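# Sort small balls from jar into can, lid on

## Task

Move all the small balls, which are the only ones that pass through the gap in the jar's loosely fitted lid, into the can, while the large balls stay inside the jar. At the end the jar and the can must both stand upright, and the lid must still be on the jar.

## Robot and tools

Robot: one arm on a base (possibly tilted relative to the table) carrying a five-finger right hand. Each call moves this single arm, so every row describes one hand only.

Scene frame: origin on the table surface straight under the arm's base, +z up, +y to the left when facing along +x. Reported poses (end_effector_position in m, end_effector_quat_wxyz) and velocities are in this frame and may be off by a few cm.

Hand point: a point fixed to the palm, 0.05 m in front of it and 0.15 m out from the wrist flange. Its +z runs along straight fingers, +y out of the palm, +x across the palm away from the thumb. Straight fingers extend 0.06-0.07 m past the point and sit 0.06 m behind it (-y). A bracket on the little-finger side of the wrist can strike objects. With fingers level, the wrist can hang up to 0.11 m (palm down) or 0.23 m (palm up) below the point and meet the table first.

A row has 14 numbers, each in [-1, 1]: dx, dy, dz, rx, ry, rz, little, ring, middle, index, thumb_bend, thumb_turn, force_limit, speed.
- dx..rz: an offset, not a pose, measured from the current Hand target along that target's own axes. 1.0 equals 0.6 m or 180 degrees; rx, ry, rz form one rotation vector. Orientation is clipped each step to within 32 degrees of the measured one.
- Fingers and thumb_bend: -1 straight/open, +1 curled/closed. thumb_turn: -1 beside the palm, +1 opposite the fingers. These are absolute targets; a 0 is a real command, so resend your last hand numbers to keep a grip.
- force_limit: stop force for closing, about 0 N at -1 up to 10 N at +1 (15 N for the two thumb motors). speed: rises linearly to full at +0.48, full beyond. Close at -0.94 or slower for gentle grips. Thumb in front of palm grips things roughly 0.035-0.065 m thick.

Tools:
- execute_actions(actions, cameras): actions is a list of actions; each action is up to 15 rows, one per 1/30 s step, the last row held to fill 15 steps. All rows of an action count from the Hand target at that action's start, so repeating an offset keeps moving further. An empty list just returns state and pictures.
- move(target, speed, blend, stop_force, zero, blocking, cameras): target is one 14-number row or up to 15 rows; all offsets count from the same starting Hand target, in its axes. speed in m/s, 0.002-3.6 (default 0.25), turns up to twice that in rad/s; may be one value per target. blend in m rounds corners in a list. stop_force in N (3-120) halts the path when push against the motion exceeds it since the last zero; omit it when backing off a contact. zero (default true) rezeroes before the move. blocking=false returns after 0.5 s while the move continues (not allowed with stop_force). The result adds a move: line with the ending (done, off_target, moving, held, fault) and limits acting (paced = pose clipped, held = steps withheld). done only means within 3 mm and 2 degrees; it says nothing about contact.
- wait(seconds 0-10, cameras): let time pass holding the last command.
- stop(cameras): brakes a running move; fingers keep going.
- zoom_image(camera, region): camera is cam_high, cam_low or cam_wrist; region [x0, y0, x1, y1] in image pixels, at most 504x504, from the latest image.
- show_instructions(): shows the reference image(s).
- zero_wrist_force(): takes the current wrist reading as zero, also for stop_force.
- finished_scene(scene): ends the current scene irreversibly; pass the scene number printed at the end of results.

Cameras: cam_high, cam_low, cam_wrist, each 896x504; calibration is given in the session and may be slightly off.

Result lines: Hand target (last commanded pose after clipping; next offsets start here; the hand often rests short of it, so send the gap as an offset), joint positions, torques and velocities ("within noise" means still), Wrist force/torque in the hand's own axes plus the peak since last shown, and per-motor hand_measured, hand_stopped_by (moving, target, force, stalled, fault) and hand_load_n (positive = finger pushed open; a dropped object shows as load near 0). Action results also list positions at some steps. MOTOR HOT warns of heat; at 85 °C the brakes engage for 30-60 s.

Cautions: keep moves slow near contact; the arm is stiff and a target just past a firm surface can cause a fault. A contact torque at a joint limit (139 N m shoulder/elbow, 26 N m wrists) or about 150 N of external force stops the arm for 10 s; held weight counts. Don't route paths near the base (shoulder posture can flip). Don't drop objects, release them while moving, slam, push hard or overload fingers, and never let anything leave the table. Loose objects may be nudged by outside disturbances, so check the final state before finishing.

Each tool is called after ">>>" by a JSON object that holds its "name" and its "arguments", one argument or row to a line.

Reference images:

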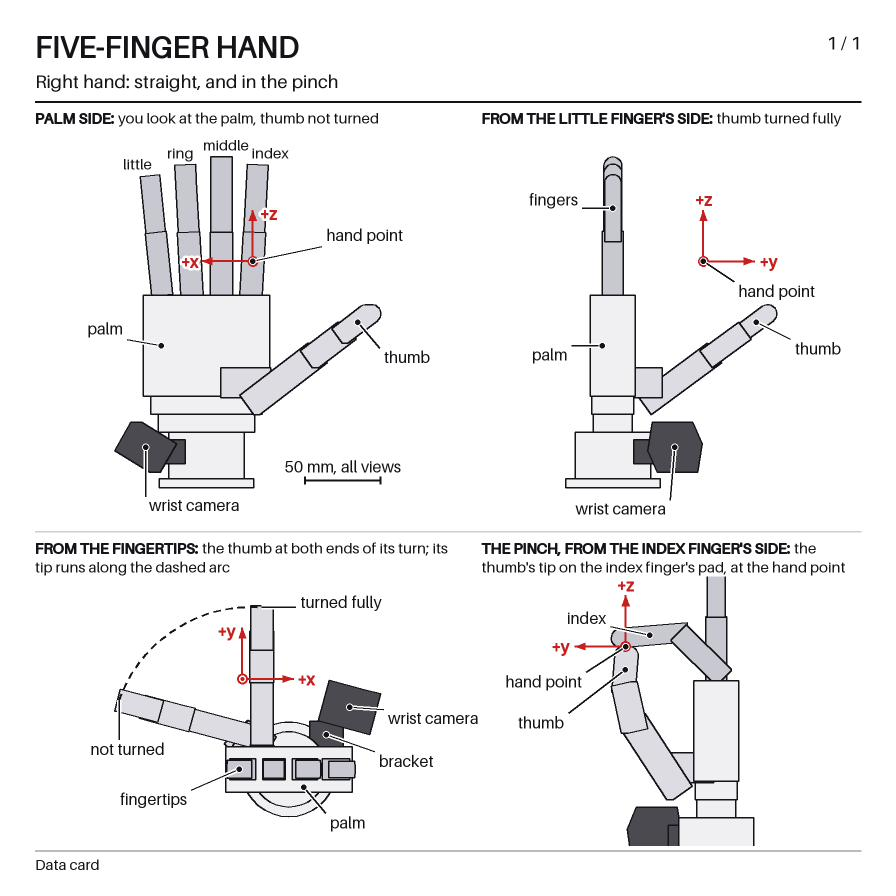

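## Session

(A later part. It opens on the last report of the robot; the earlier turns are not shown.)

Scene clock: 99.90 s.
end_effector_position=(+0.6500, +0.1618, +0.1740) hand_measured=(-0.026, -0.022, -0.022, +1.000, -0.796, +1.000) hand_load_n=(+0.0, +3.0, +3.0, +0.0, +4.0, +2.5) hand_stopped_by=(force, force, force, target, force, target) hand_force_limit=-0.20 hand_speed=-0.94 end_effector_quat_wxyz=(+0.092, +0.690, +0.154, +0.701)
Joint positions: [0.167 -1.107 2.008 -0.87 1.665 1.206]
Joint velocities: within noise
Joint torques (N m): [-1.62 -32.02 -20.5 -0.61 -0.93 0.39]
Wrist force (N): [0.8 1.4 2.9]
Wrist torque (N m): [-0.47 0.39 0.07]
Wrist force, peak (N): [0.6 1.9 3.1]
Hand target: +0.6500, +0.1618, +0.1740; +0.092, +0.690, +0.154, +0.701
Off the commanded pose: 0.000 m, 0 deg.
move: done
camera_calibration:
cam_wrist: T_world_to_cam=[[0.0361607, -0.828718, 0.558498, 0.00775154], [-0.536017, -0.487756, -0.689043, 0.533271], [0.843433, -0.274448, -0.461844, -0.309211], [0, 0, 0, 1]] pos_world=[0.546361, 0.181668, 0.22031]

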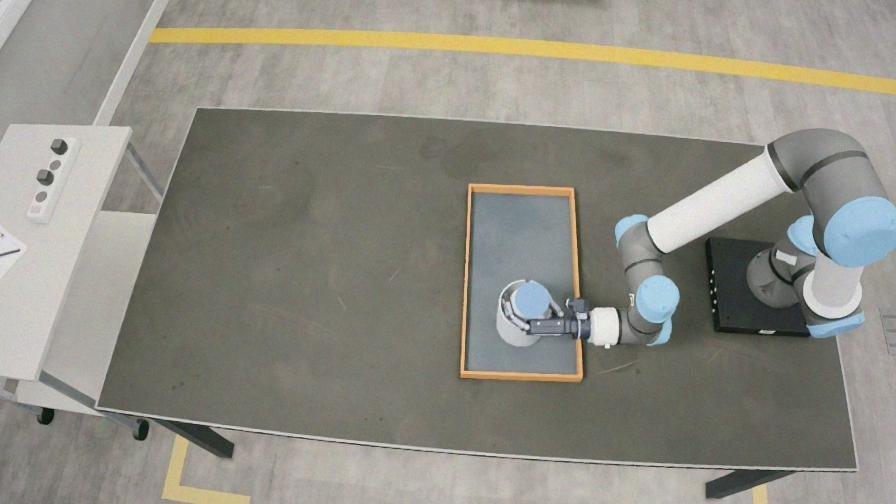

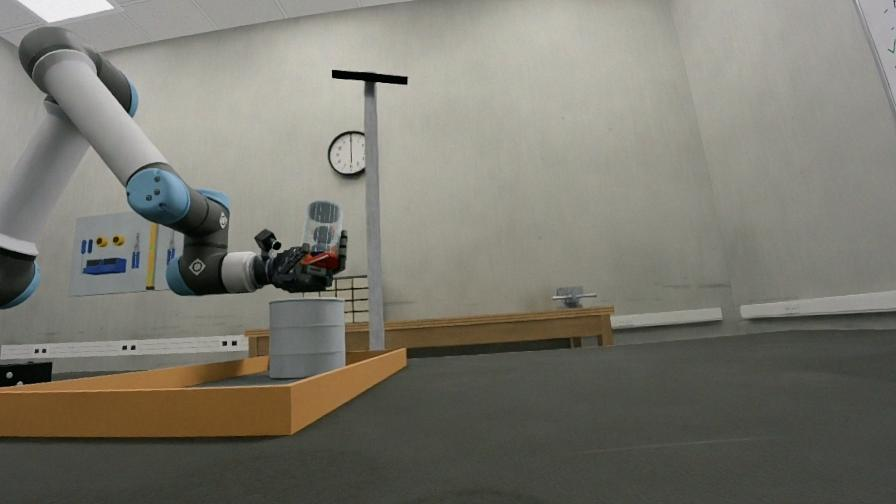

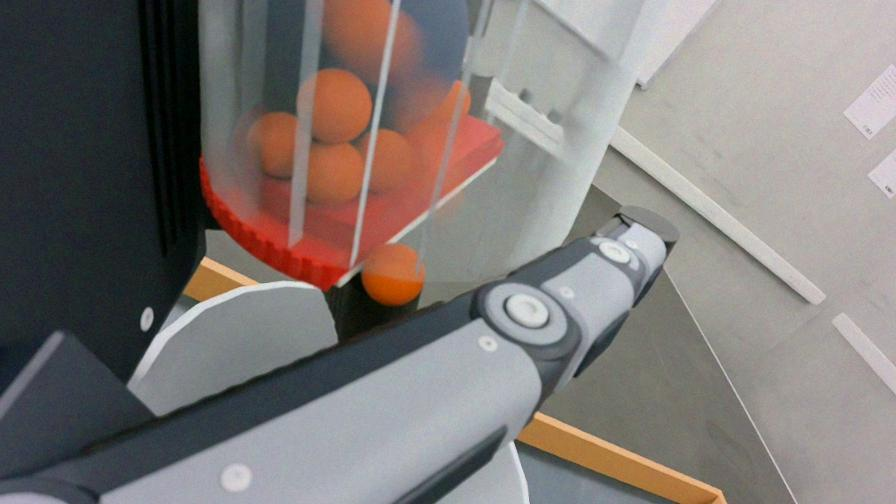

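>>> {"name": "zoom_image", "arguments": {
  "camera": "cam_wrist",
  "region": [190, 0, 694, 400]
}}

>>> {"name": "zoom_image", "arguments": {
  "camera": "cam_low",
  "region": [240, 180, 400, 320]
}}

>>> {"name": "zoom_image", "arguments": {
  "camera": "cam_high",
  "region": [480, 260, 610, 365]
}}

Scaled by 1.000.

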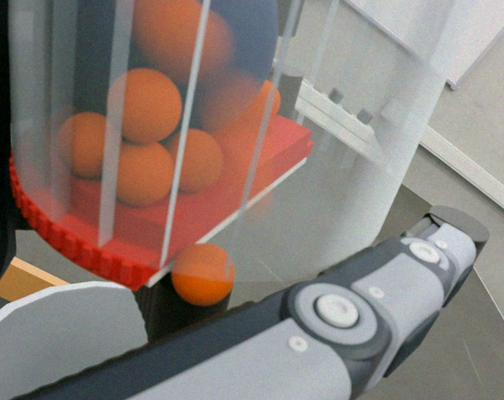

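Scaled by 3.150 from the camera's 896x504 image, which has a finer 1280x720 frame.

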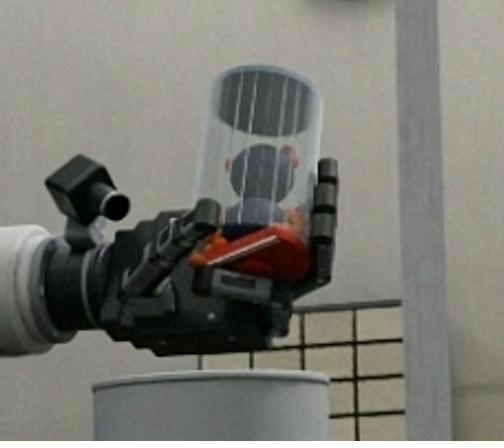

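Scaled by 3.877 from the camera's 896x504 image, which has a finer 1280x720 frame.

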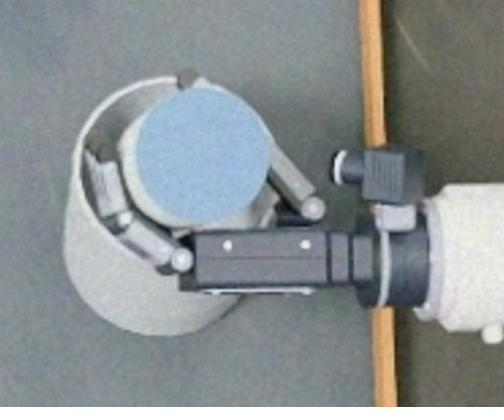

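>>> {"name": "move", "arguments": {
  "target": [-0.034,-0.0088,-0.0003,0,0,0.1111,0.0,0.0,0.0,1.0,-0.3,1.0,-0.2,-0.94],
  "speed": 0.1
}}

Scene clock: 102.40 s.
end_effector_position=(+0.6500, +0.1598, +0.1530) hand_measured=(-0.026, -0.022, -0.022, +1.000, -0.796, +1.000) hand_load_n=(+0.0, +3.0, +3.0, +0.0, +4.5, +3.0) hand_stopped_by=(force, force, force, target, force, target) hand_force_limit=-0.20 hand_speed=-0.94 end_effector_quat_wxyz=(-0.031, +0.707, +0.031, +0.706)
Joint positions: [0.147 -1.116 2.018 -0.871 1.644 1.555]
Joint velocities: within noise
Joint torques (N m): [5.89 -32.85 -16.58 -3.02 1 0.46]
Wrist force (N): [0.6 1.1 3.0]
Wrist torque (N m): [-0.33 0.46 0.13]
Wrist force, peak (N): [0.9 1.4 3.3]
Hand target: +0.6500, +0.1598, +0.1530; -0.032, +0.707, +0.031, +0.706
Off the commanded pose: 0.000 m, 0 deg.
move: done
camera_calibration:
cam_wrist: T_world_to_cam=[[0.0485683, -0.969204, 0.241421, 0.080712], [-0.559336, -0.226644, -0.797355, 0.507764], [0.827517, -0.0963092, -0.553119, -0.323542], [0, 0, 0, 1]] pos_world=[0.547827, 0.162148, 0.206426]

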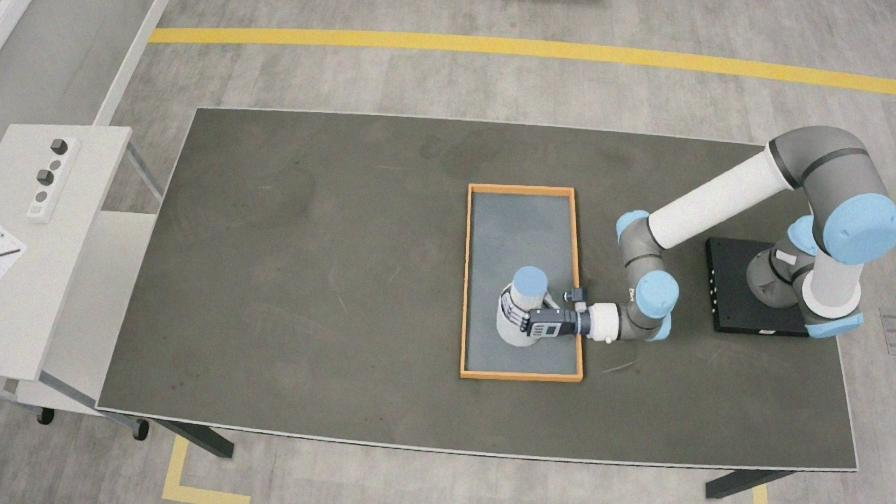

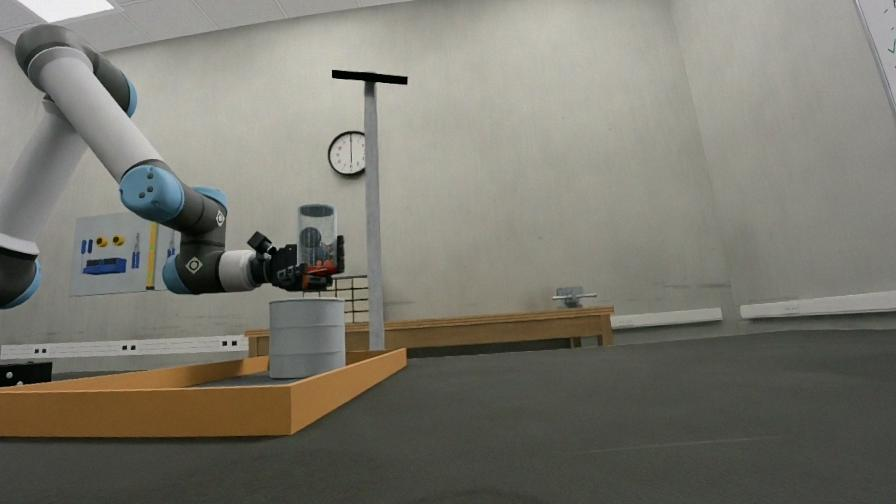

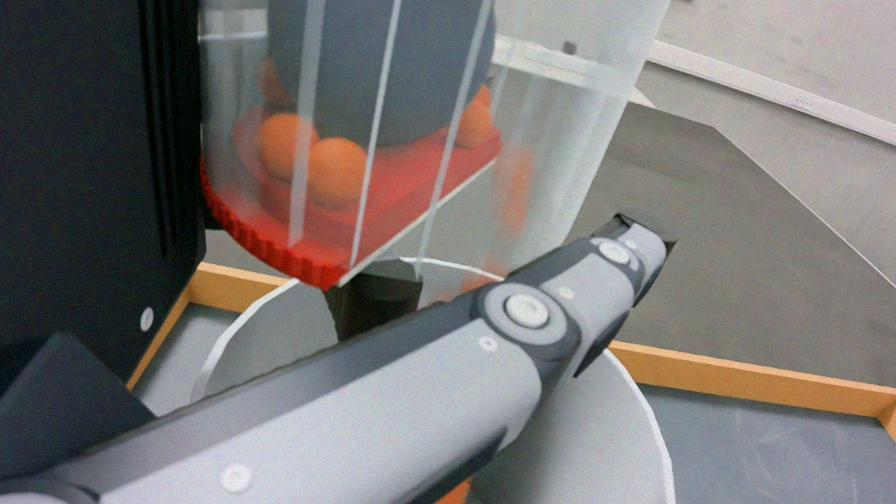

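>>> {"name": "zoom_image", "arguments": {
  "camera": "cam_wrist",
  "region": [190, 0, 694, 504]
}}

>>> {"name": "zoom_image", "arguments": {
  "camera": "cam_low",
  "region": [240, 180, 400, 400]
}}

>>> {"name": "zoom_image", "arguments": {
  "camera": "cam_high",
  "region": [480, 250, 610, 365]
}}

Scaled by 1.000.

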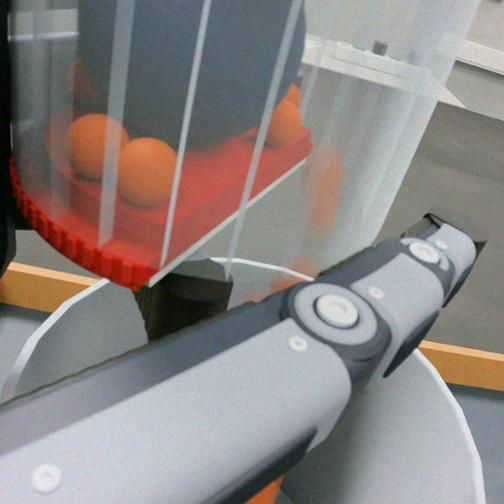

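Scaled by 2.291 from the camera's 896x504 image, which has a finer 1280x720 frame.

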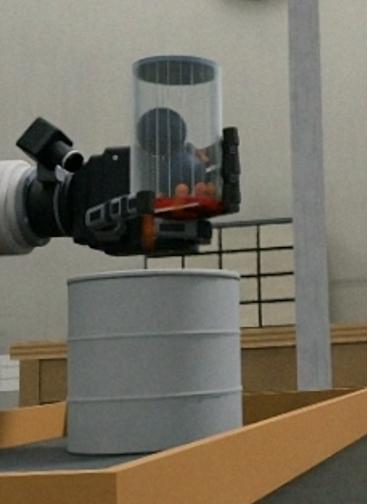

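Scaled by 3.877 from the camera's 896x504 image, which has a finer 1280x720 frame.

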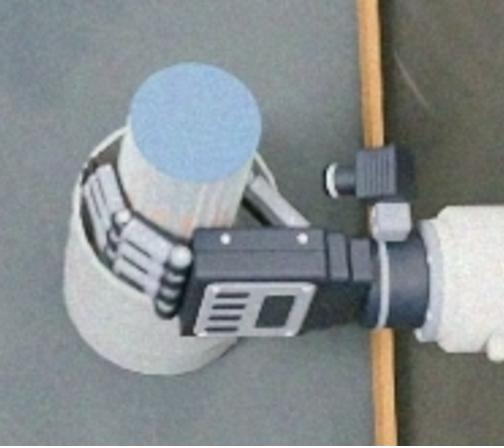

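>>> {"name": "move", "arguments": {
  "target": [0,0,0,0,0,0.1389,0.0,0.0,0.0,1.0,-0.3,1.0,-0.2,-0.94],
  "speed": 0.1
}}

Scene clock: 105.40 s.
end_effector_position=(+0.6499, +0.1597, +0.1531) hand_measured=(-0.026, -0.022, -0.022, +1.000, -0.796, +1.000) hand_load_n=(+0.0, +3.0, +2.5, +0.0, +4.5, +3.0) hand_stopped_by=(force, force, force, target, force, target) hand_force_limit=-0.20 hand_speed=-0.94 end_effector_quat_wxyz=(-0.184, +0.697, -0.122, +0.683)
Joint positions: [0.103 -1.172 2.022 -0.819 1.601 1.99]
Joint velocities: within noise
Joint torques (N m): [5.69 -21.36 -13.63 -3.59 1.23 0.16]
Wrist force (N): [0.3 0.6 3.1]
Wrist torque (N m): [-0.13 0.47 0.15]
Wrist force, peak (N): [0.6 0.7 3.4]
Hand target: +0.6500, +0.1598, +0.1530; -0.184, +0.697, -0.122, +0.683
Off the commanded pose: 0.000 m, 0 deg.
move: done
camera_calibration:
cam_wrist: T_world_to_cam=[[0.049259, -0.980342, -0.191059, 0.148249], [-0.59088, 0.125622, -0.796919, 0.471917], [0.805254, 0.152148, -0.573076, -0.345731], [0, 0, 0, 1]] pos_world=[0.549945, 0.138654, 0.206274]

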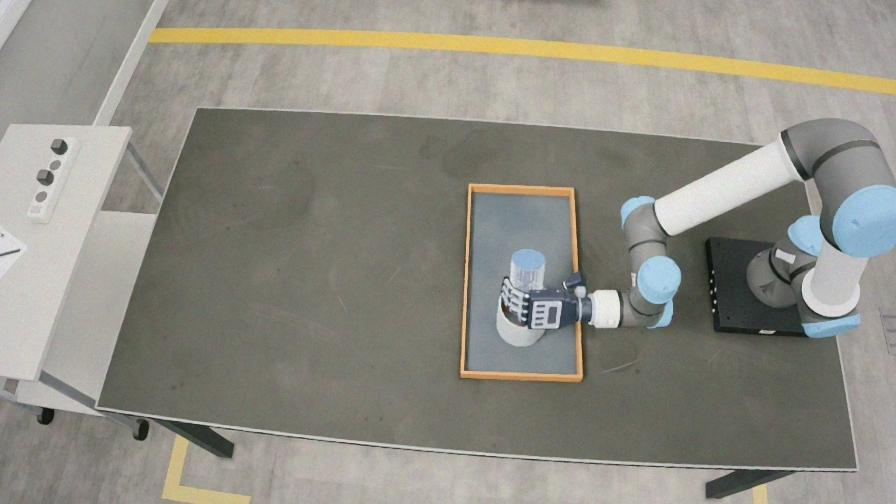

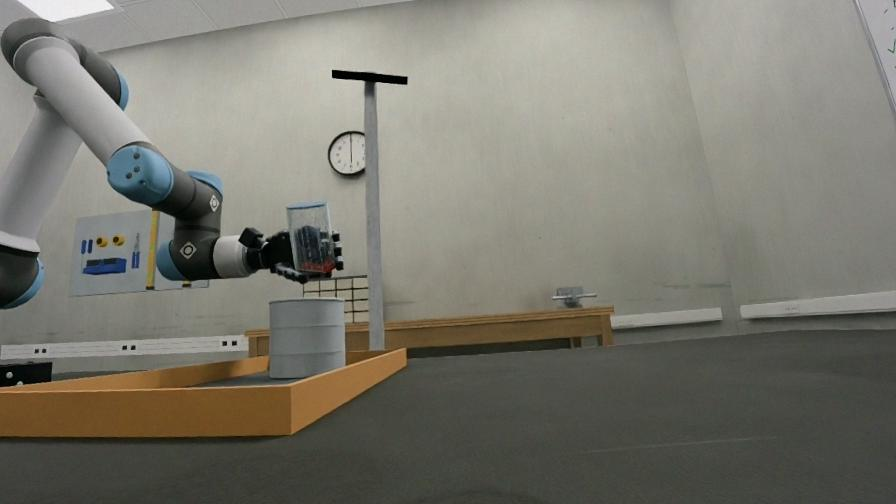

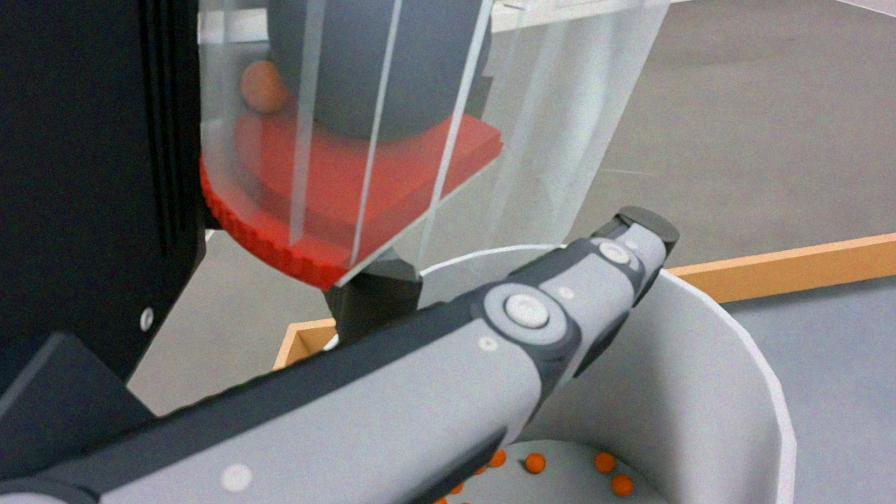

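>>> {"name": "zoom_image", "arguments": {
  "camera": "cam_wrist",
  "region": [190, 0, 694, 504]
}}

>>> {"name": "zoom_image", "arguments": {
  "camera": "cam_low",
  "region": [240, 190, 380, 310]
}}

>>> {"name": "zoom_image", "arguments": {
  "camera": "cam_high",
  "region": [480, 235, 610, 365]
}}

Scaled by 1.000.

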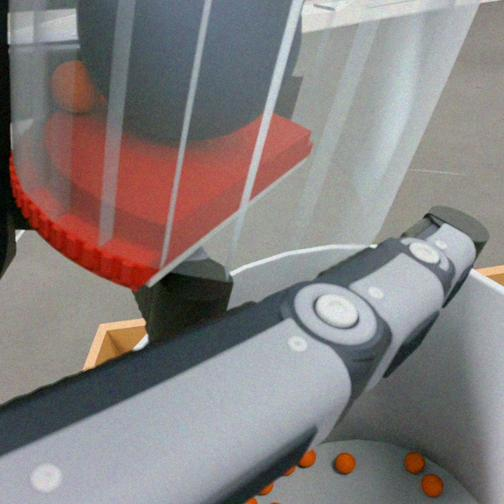

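Scaled by 3.600 from the camera's 896x504 image, which has a finer 1280x720 frame.

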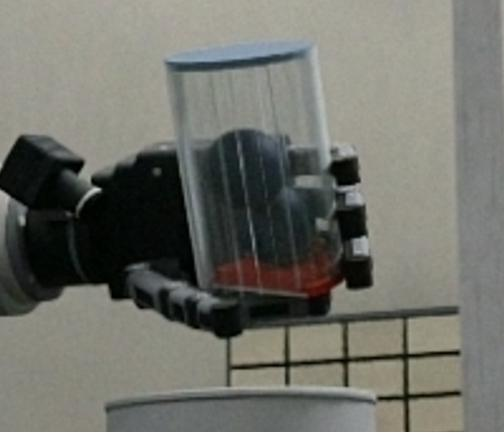

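Scaled by 3.877 from the camera's 896x504 image, which has a finer 1280x720 frame.

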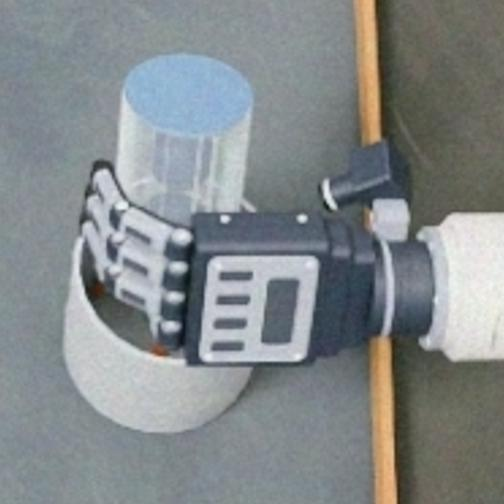

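>>> {"name": "move", "arguments": {
  "target": [0,0,0,0,0,0.1111,0.0,0.0,0.0,1.0,-0.3,1.0,-0.2,-0.94],
  "speed": 0.15,
  "cameras": ["cam_wrist"]
}}

Scene clock: 107.47 s.
end_effector_position=(+0.6499, +0.1597, +0.1530) hand_measured=(-0.026, -0.022, -0.022, +1.000, -0.796, +1.000) hand_load_n=(+0.0, +3.0, +3.0, +0.0, +4.0, +3.5) hand_stopped_by=(force, force, force, target, force, target) hand_force_limit=-0.20 hand_speed=-0.94 end_effector_quat_wxyz=(-0.299, +0.665, -0.241, +0.640)
Joint positions: [0.054 -1.206 2.032 -0.795 1.552 2.337]
Joint velocities: within noise
Joint torques (N m): [6.44 -20.93 -19.91 -2.84 1.5 1.03]
Wrist force (N): [0.1 0.4 2.8]
Wrist torque (N m): [0.04 0.40 0.16]
Wrist force, peak (N): [0.3 0.7 3.3]
Hand target: +0.6500, +0.1598, +0.1530; -0.299, +0.665, -0.241, +0.640
Off the commanded pose: 0.000 m, 0 deg.
move: done
camera_calibration:
cam_wrist: T_world_to_cam=[[0.0380431, -0.856391, -0.514925, 0.185272], [-0.614052, 0.386493, -0.688159, 0.428683], [0.788348, 0.34237, -0.511165, -0.374547], [0, 0, 0, 1]] pos_world=[0.551459, 0.121216, 0.198948]
Images, in order (width x height): cam_wrist 896x504.

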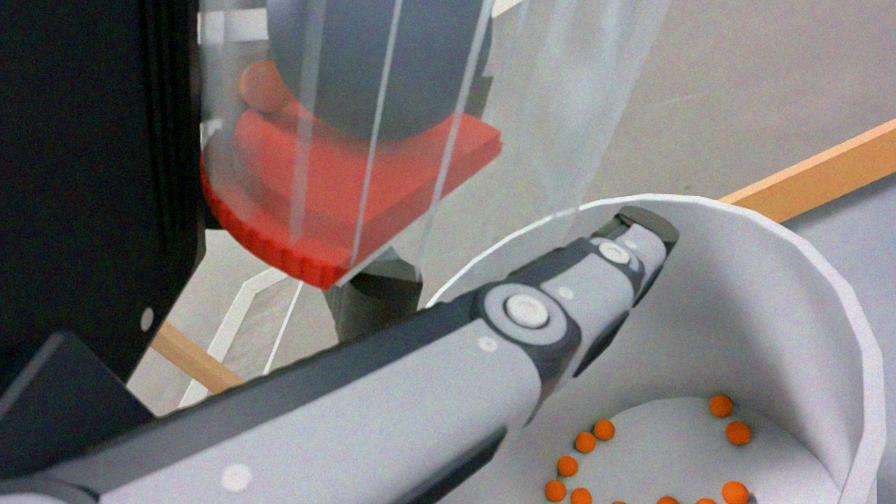

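>>> {"name": "move", "arguments": {
  "target": [
    [0.0306,-0.0306,0,0,0,-0.3611,0.0,0.0,0.0,1.0,-0.3,1.0,-0.2,-0.94],
    [0.0177,-0.0177,0,0,0,-0.1111,0.0,0.0,0.0,1.0,-0.3,1.0,-0.2,-0.94]
  ],
  "speed": 0.3
}}

Scene clock: 112.00 s.
end_effector_position=(+0.6499, +0.1597, +0.1680) hand_measured=(-0.026, -0.022, -0.022, +1.000, -0.796, +1.000) hand_load_n=(+0.0, +3.0, +3.0, +0.5, +4.5, +3.5) hand_stopped_by=(force, force, force, target, force, target) hand_force_limit=-0.20 hand_speed=-0.94 end_effector_quat_wxyz=(-0.184, +0.697, -0.122, +0.683) end_effector_velocity=(+0.000, +0.000, +0.000) end_effector_angular_velocity=(+0.005, +0.000, +0.000)
Joint positions: [0.104 -1.2 2.01 -0.779 1.602 1.99]
Joint velocities: [-0.001 -0.001 0 0 -0.001 0.005]
Joint torques (N m): [6.41 -21.01 -21.26 -3.96 1.26 1.37]
Wrist force (N): [0.3 0.8 3.1]
Wrist torque (N m): [-0.10 0.47 0.15]
Wrist force, peak (N): [0.8 1.4 3.2]
Hand target: +0.6500, +0.1598, +0.1680; -0.184, +0.697, -0.122, +0.683
Off the commanded pose: 0.000 m, 0 deg.
move: done
camera_calibration:
cam_wrist: T_world_to_cam=[[0.0492382, -0.980369, -0.190924, 0.1511], [-0.590864, 0.125528, -0.796945, 0.483882], [0.805267, 0.152051, -0.573084, -0.337126], [0, 0, 0, 1]] pos_world=[0.549945, 0.138654, 0.221274]

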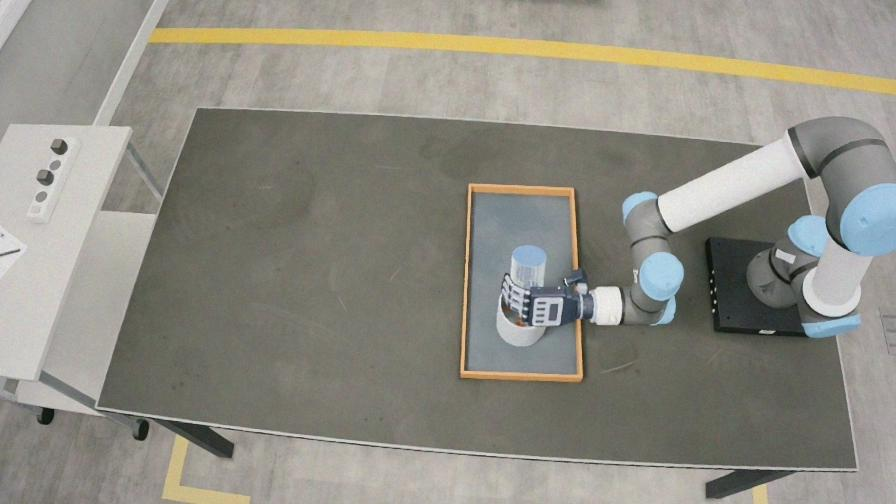

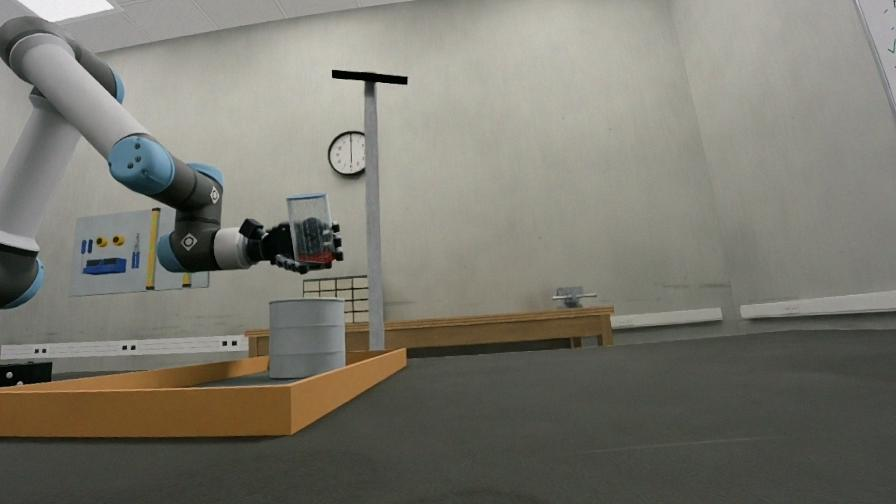

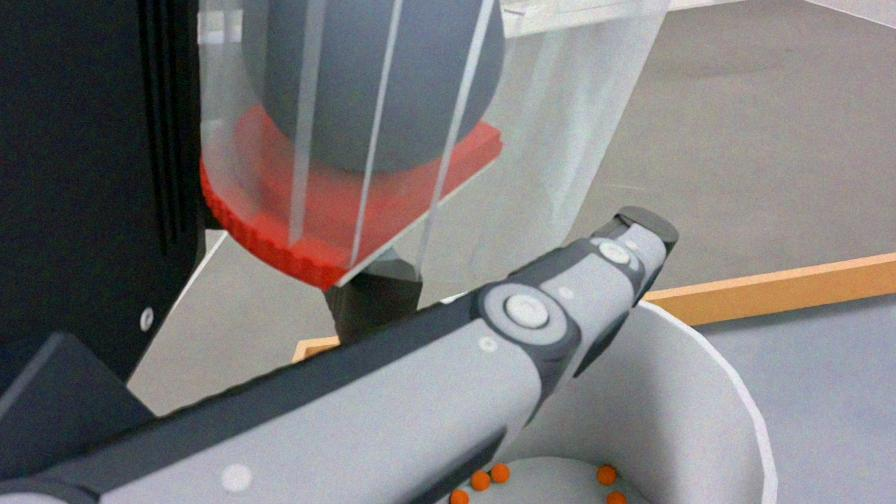

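>>> {"name": "zoom_image", "arguments": {
  "camera": "cam_wrist",
  "region": [190, 0, 694, 504]
}}

>>> {"name": "zoom_image", "arguments": {
  "camera": "cam_low",
  "region": [250, 180, 370, 290]
}}

>>> {"name": "zoom_image", "arguments": {
  "camera": "cam_high",
  "region": [480, 235, 610, 365]
}}

Scaled by 1.000.

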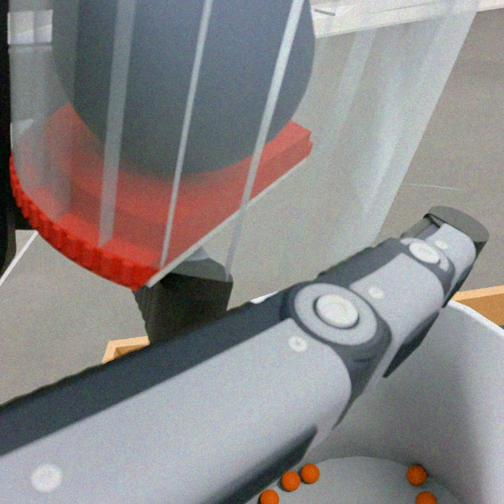

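Scaled by 4.200 from the camera's 896x504 image, which has a finer 1280x720 frame.

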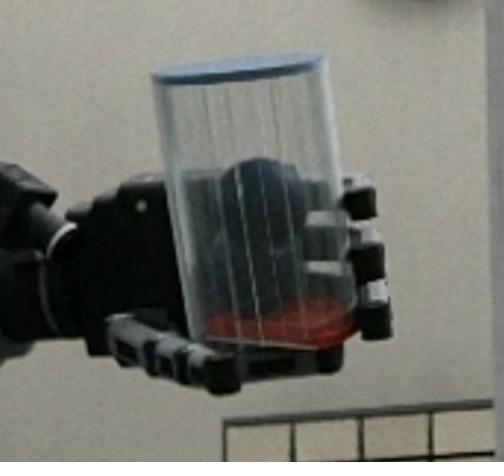

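Scaled by 3.877 from the camera's 896x504 image, which has a finer 1280x720 frame.

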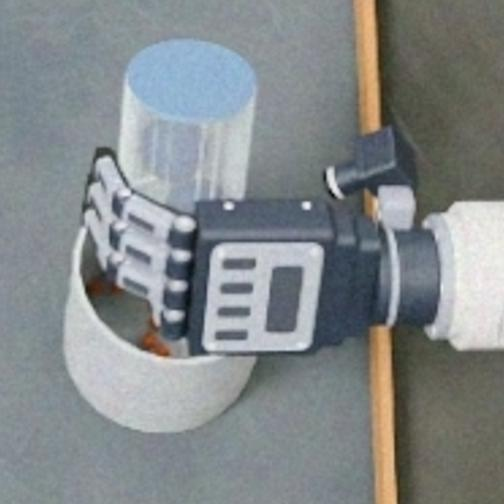

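>>> {"name": "move", "arguments": {
  "target": [
    [0.0181,-0.0085,0,0,0.111,0,0.0,0.0,0.0,1.0,-0.3,1.0,-0.2,-0.94],
    [0.0181,-0.0085,0,0,0,0,0.0,0.0,0.0,1.0,-0.3,1.0,-0.2,-0.94],
    [0.0181,-0.0085,0,0,0.111,0,0.0,0.0,0.0,1.0,-0.3,1.0,-0.2,-0.94]
  ],
  "speed": 0.3
}}

Scene clock: 115.87 s.
end_effector_position=(+0.6500, +0.1599, +0.1801) hand_measured=(-0.026, -0.022, -0.022, +1.000, -0.796, +1.000) hand_load_n=(+0.0, +2.5, +2.5, +0.0, +4.0, +3.0) hand_stopped_by=(force, force, force, target, force, target) hand_force_limit=-0.20 hand_speed=-0.94 end_effector_quat_wxyz=(-0.160, +0.568, -0.152, +0.793) end_effector_velocity=(+0.000, +0.000, +0.001) end_effector_angular_velocity=(+0.002, -0.006, -0.002)
Joint positions: [0.187 -1.075 2.093 -1.314 1.819 1.933]
Joint velocities: [0.001 0.001 0 -0.006 0.002 0]
Joint torques (N m): [-4 -24.44 -20.37 -4.43 0.89 0.61]
Wrist force (N): [0.1 0.6 3.3]
Wrist torque (N m): [-0.17 0.52 0.13]
Wrist force, peak (N): [0.8 0.8 3.4]
Hand target: +0.6500, +0.1598, +0.1800; -0.160, +0.568, -0.152, +0.793
Off the commanded pose: 0.000 m, 0 deg.
move: done
camera_calibration:
cam_wrist: T_world_to_cam=[[-0.0314762, -0.975874, -0.216052, 0.209806], [-0.290503, 0.21576, -0.932231, 0.308211], [0.956356, 0.0334207, -0.290286, -0.460425], [0, 0, 0, 1]] pos_world=[0.53647, 0.153632, 0.198998]

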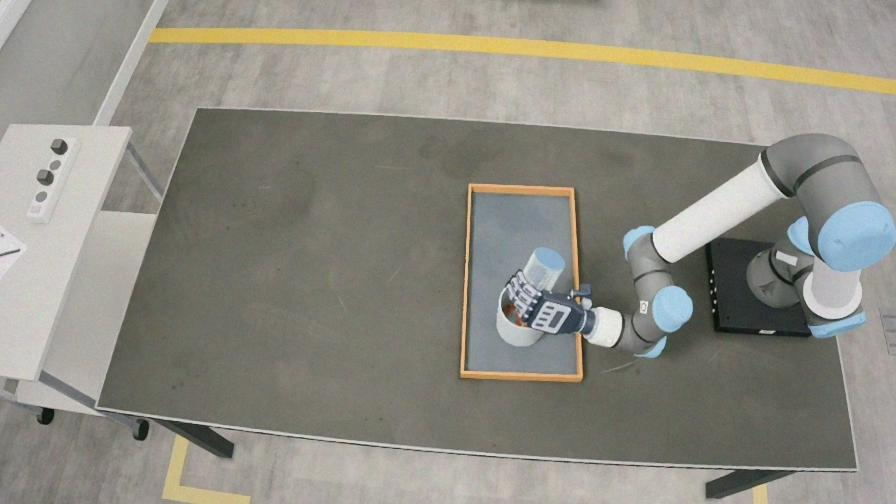

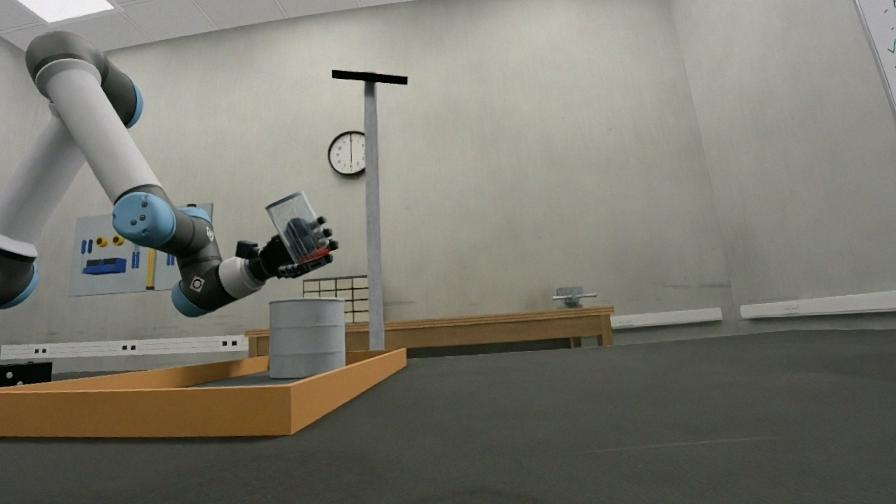

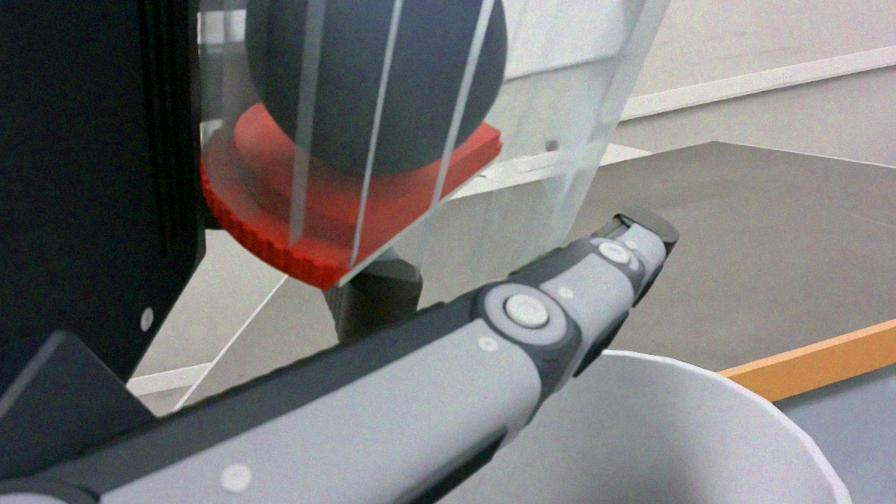

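>>> {"name": "move", "arguments": {
  "target": [
    [0.0213,-0.0106,0.0078,0,-0.111,0,0.0,0.0,0.0,1.0,-0.3,1.0,-0.2,-0.94],
    [0.0213,-0.0106,0.0078,0.0533,-0.1024,-0.3023,0.0,0.0,0.0,1.0,-0.3,1.0,-0.2,-0.94]
  ],
  "speed": 0.3
}}

Scene clock: 119.10 s.
end_effector_position=(+0.6500, +0.1599, +0.1949) hand_measured=(-0.026, -0.022, -0.022, +1.000, -0.796, +1.000) hand_load_n=(+0.0, +3.0, +3.0, +0.0, +4.0, +3.0) hand_stopped_by=(force, force, force, target, force, target) hand_force_limit=-0.20 hand_speed=-0.94 end_effector_quat_wxyz=(+0.152, +0.675, +0.213, +0.690) end_effector_velocity=(+0.000, +0.000, +0.001) end_effector_angular_velocity=(-0.006, -0.001, +0.000)
Joint positions: [0.164 -1.127 2.005 -0.847 1.662 1.032]
Joint velocities: [0 -0.001 0 0.001 0 -0.006]
Joint torques (N m): [-7.97 -37.66 -21.58 0.57 -1.74 -1.21]
Wrist force (N): [0.8 1.7 3.0]
Wrist torque (N m): [-0.53 0.33 0.04]
Wrist force, peak (N): [0.6 1.7 3.2]
Hand target: +0.6500, +0.1598, +0.1951; +0.152, +0.674, +0.213, +0.690
Off the commanded pose: 0.000 m, 0 deg.
move: done
camera_calibration:
cam_wrist: T_world_to_cam=[[0.0269253, -0.719937, 0.693517, -0.0432611], [-0.526173, -0.600091, -0.602523, 0.541374], [0.849951, -0.348687, -0.394969, -0.305483], [0, 0, 0, 1]] pos_world=[0.545667, 0.187211, 0.235536]

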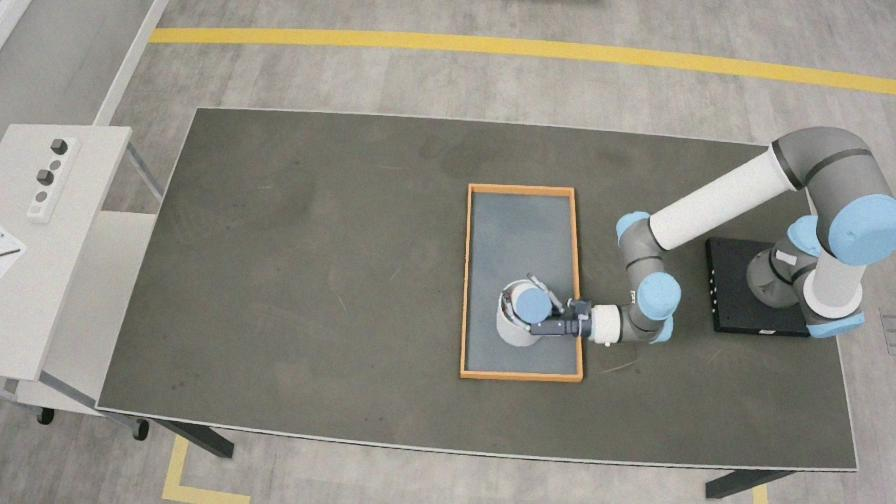

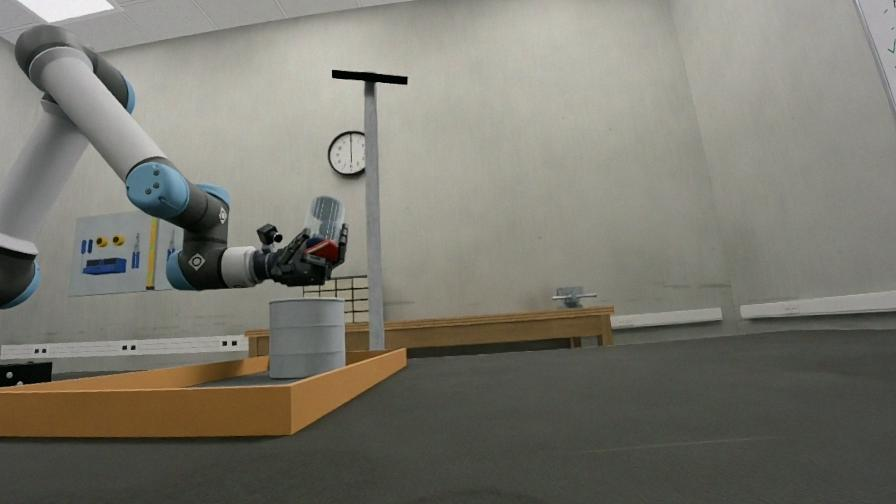

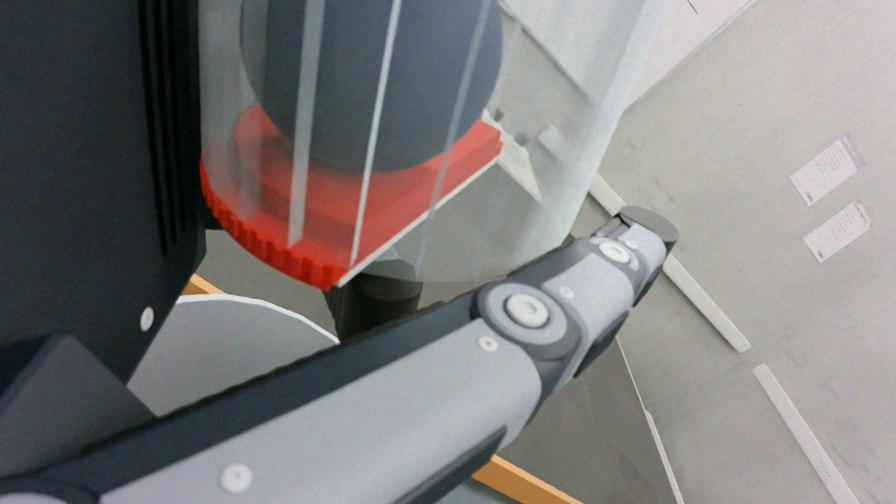

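>>> {"name": "zoom_image", "arguments": {
  "camera": "cam_low",
  "region": [250, 180, 370, 300]
}}

>>> {"name": "zoom_image", "arguments": {
  "camera": "cam_high",
  "region": [480, 255, 610, 365]
}}

>>> {"name": "zoom_image", "arguments": {
  "camera": "cam_wrist",
  "region": [190, 0, 694, 400]
}}

Scaled by 4.200 from the camera's 896x504 image, which has a finer 1280x720 frame.

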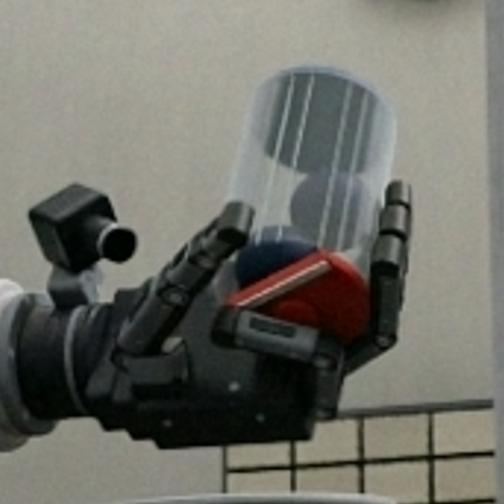

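Scaled by 3.877 from the camera's 896x504 image, which has a finer 1280x720 frame.

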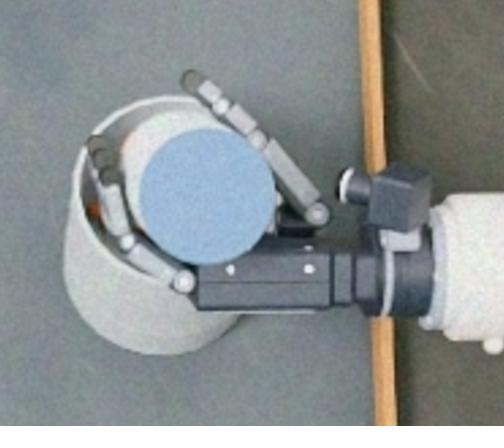

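Scaled by 1.000.

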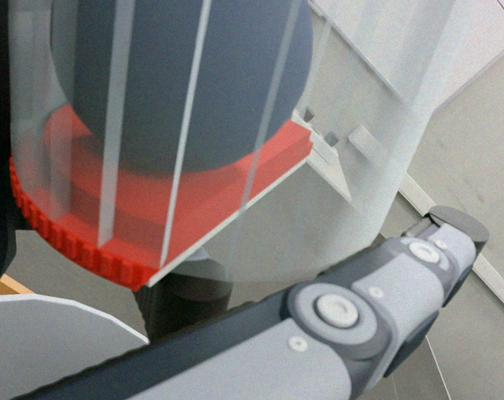

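>>> {"name": "move", "arguments": {
  "target": [0.0983,0.0463,-0.0076,0,0,-0.3889,0.0,0.0,0.0,1.0,-0.3,1.0,-0.2,-0.94],
  "speed": 0.25
}}

Scene clock: 122.40 s.
end_effector_position=(+0.6450, +0.1648, +0.2600) hand_measured=(-0.026, -0.022, -0.022, +1.000, -0.796, +1.000) hand_load_n=(+0.0, +3.0, +3.0, +0.0, +4.0, +1.0) hand_stopped_by=(force, force, force, target, force, target) hand_force_limit=-0.20 hand_speed=-0.94 end_effector_quat_wxyz=(+0.521, +0.430, +0.561, +0.478)
Joint positions: [0.064 -1.169 2.058 -0.857 1.562 -0.192]
Joint velocities: within noise
Joint torques (N m): [5.52 -20.78 -21.26 -3.97 1.42 -1.43]
Wrist force (N): [0.2 1.9 2.4]
Wrist torque (N m): [-0.73 -0.21 -0.18]
Wrist force, peak (N): [0.8 1.9 3.0]
Hand target: +0.6450, +0.1648, +0.2600; +0.521, +0.430, +0.562, +0.478
Off the commanded pose: 0.000 m, 0 deg.
move: done
camera_calibration:
cam_wrist: T_world_to_cam=[[-0.0729306, 0.400619, 0.913338, -0.262024], [-0.507154, -0.803433, 0.311915, 0.364464], [0.858764, -0.440455, 0.26177, -0.435122], [0, 0, 0, 1]] pos_world=[0.539397, 0.206142, 0.239536]

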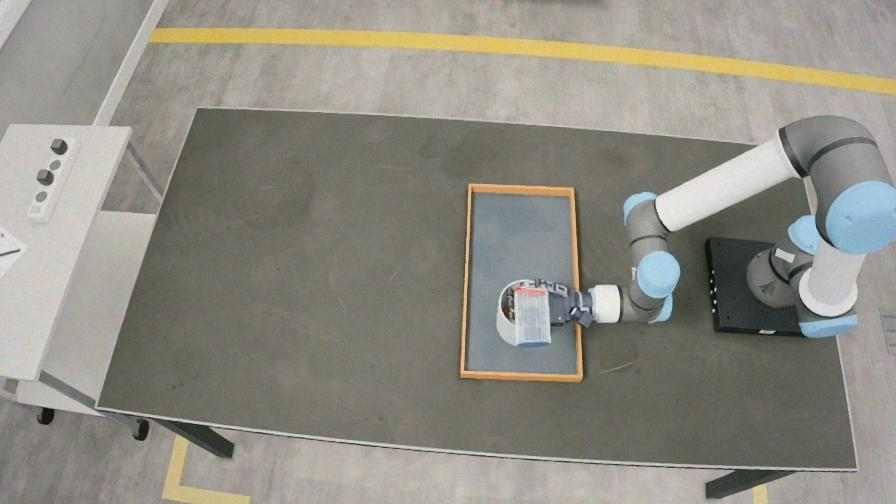

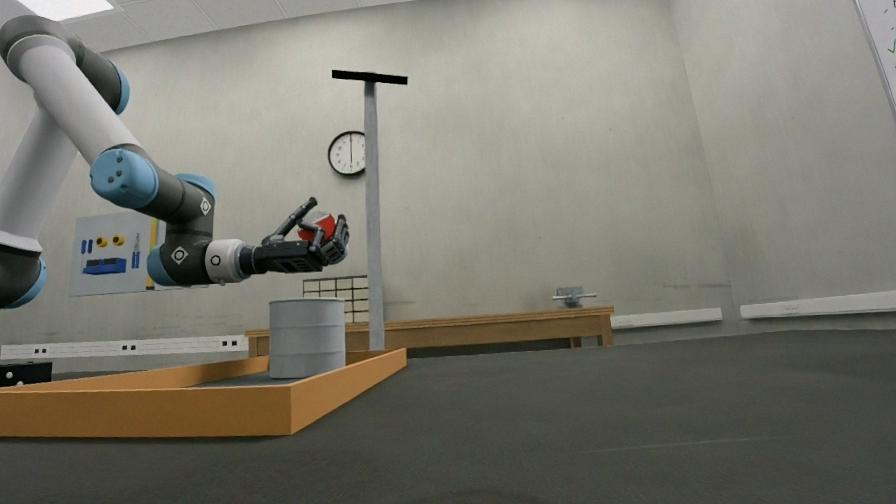

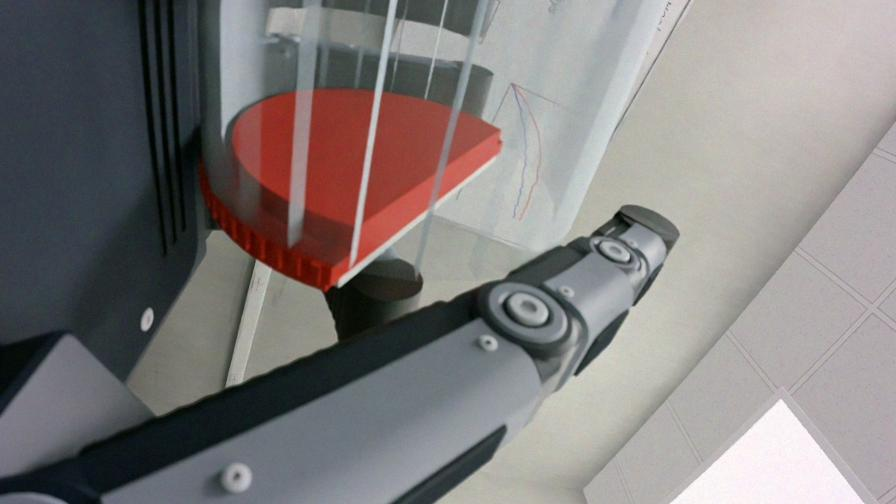

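>>> {"name": "zoom_image", "arguments": {
  "camera": "cam_high",
  "region": [495, 265, 575, 360]
}}

>>> {"name": "zoom_image", "arguments": {
  "camera": "cam_wrist",
  "region": [190, 0, 694, 330]
}}

Scaled by 5.305 from the camera's 896x504 image, which has a finer 1280x720 frame.

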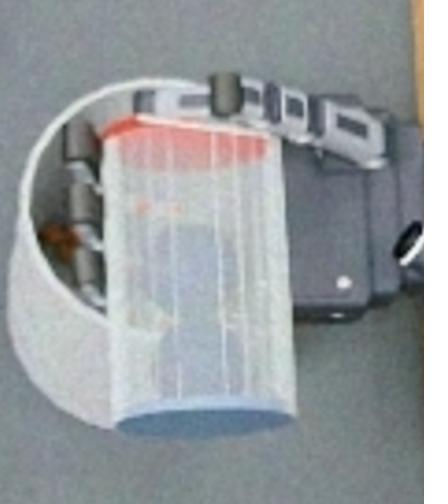

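Scaled by 1.000.

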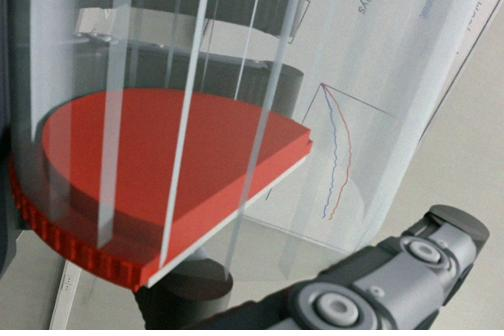

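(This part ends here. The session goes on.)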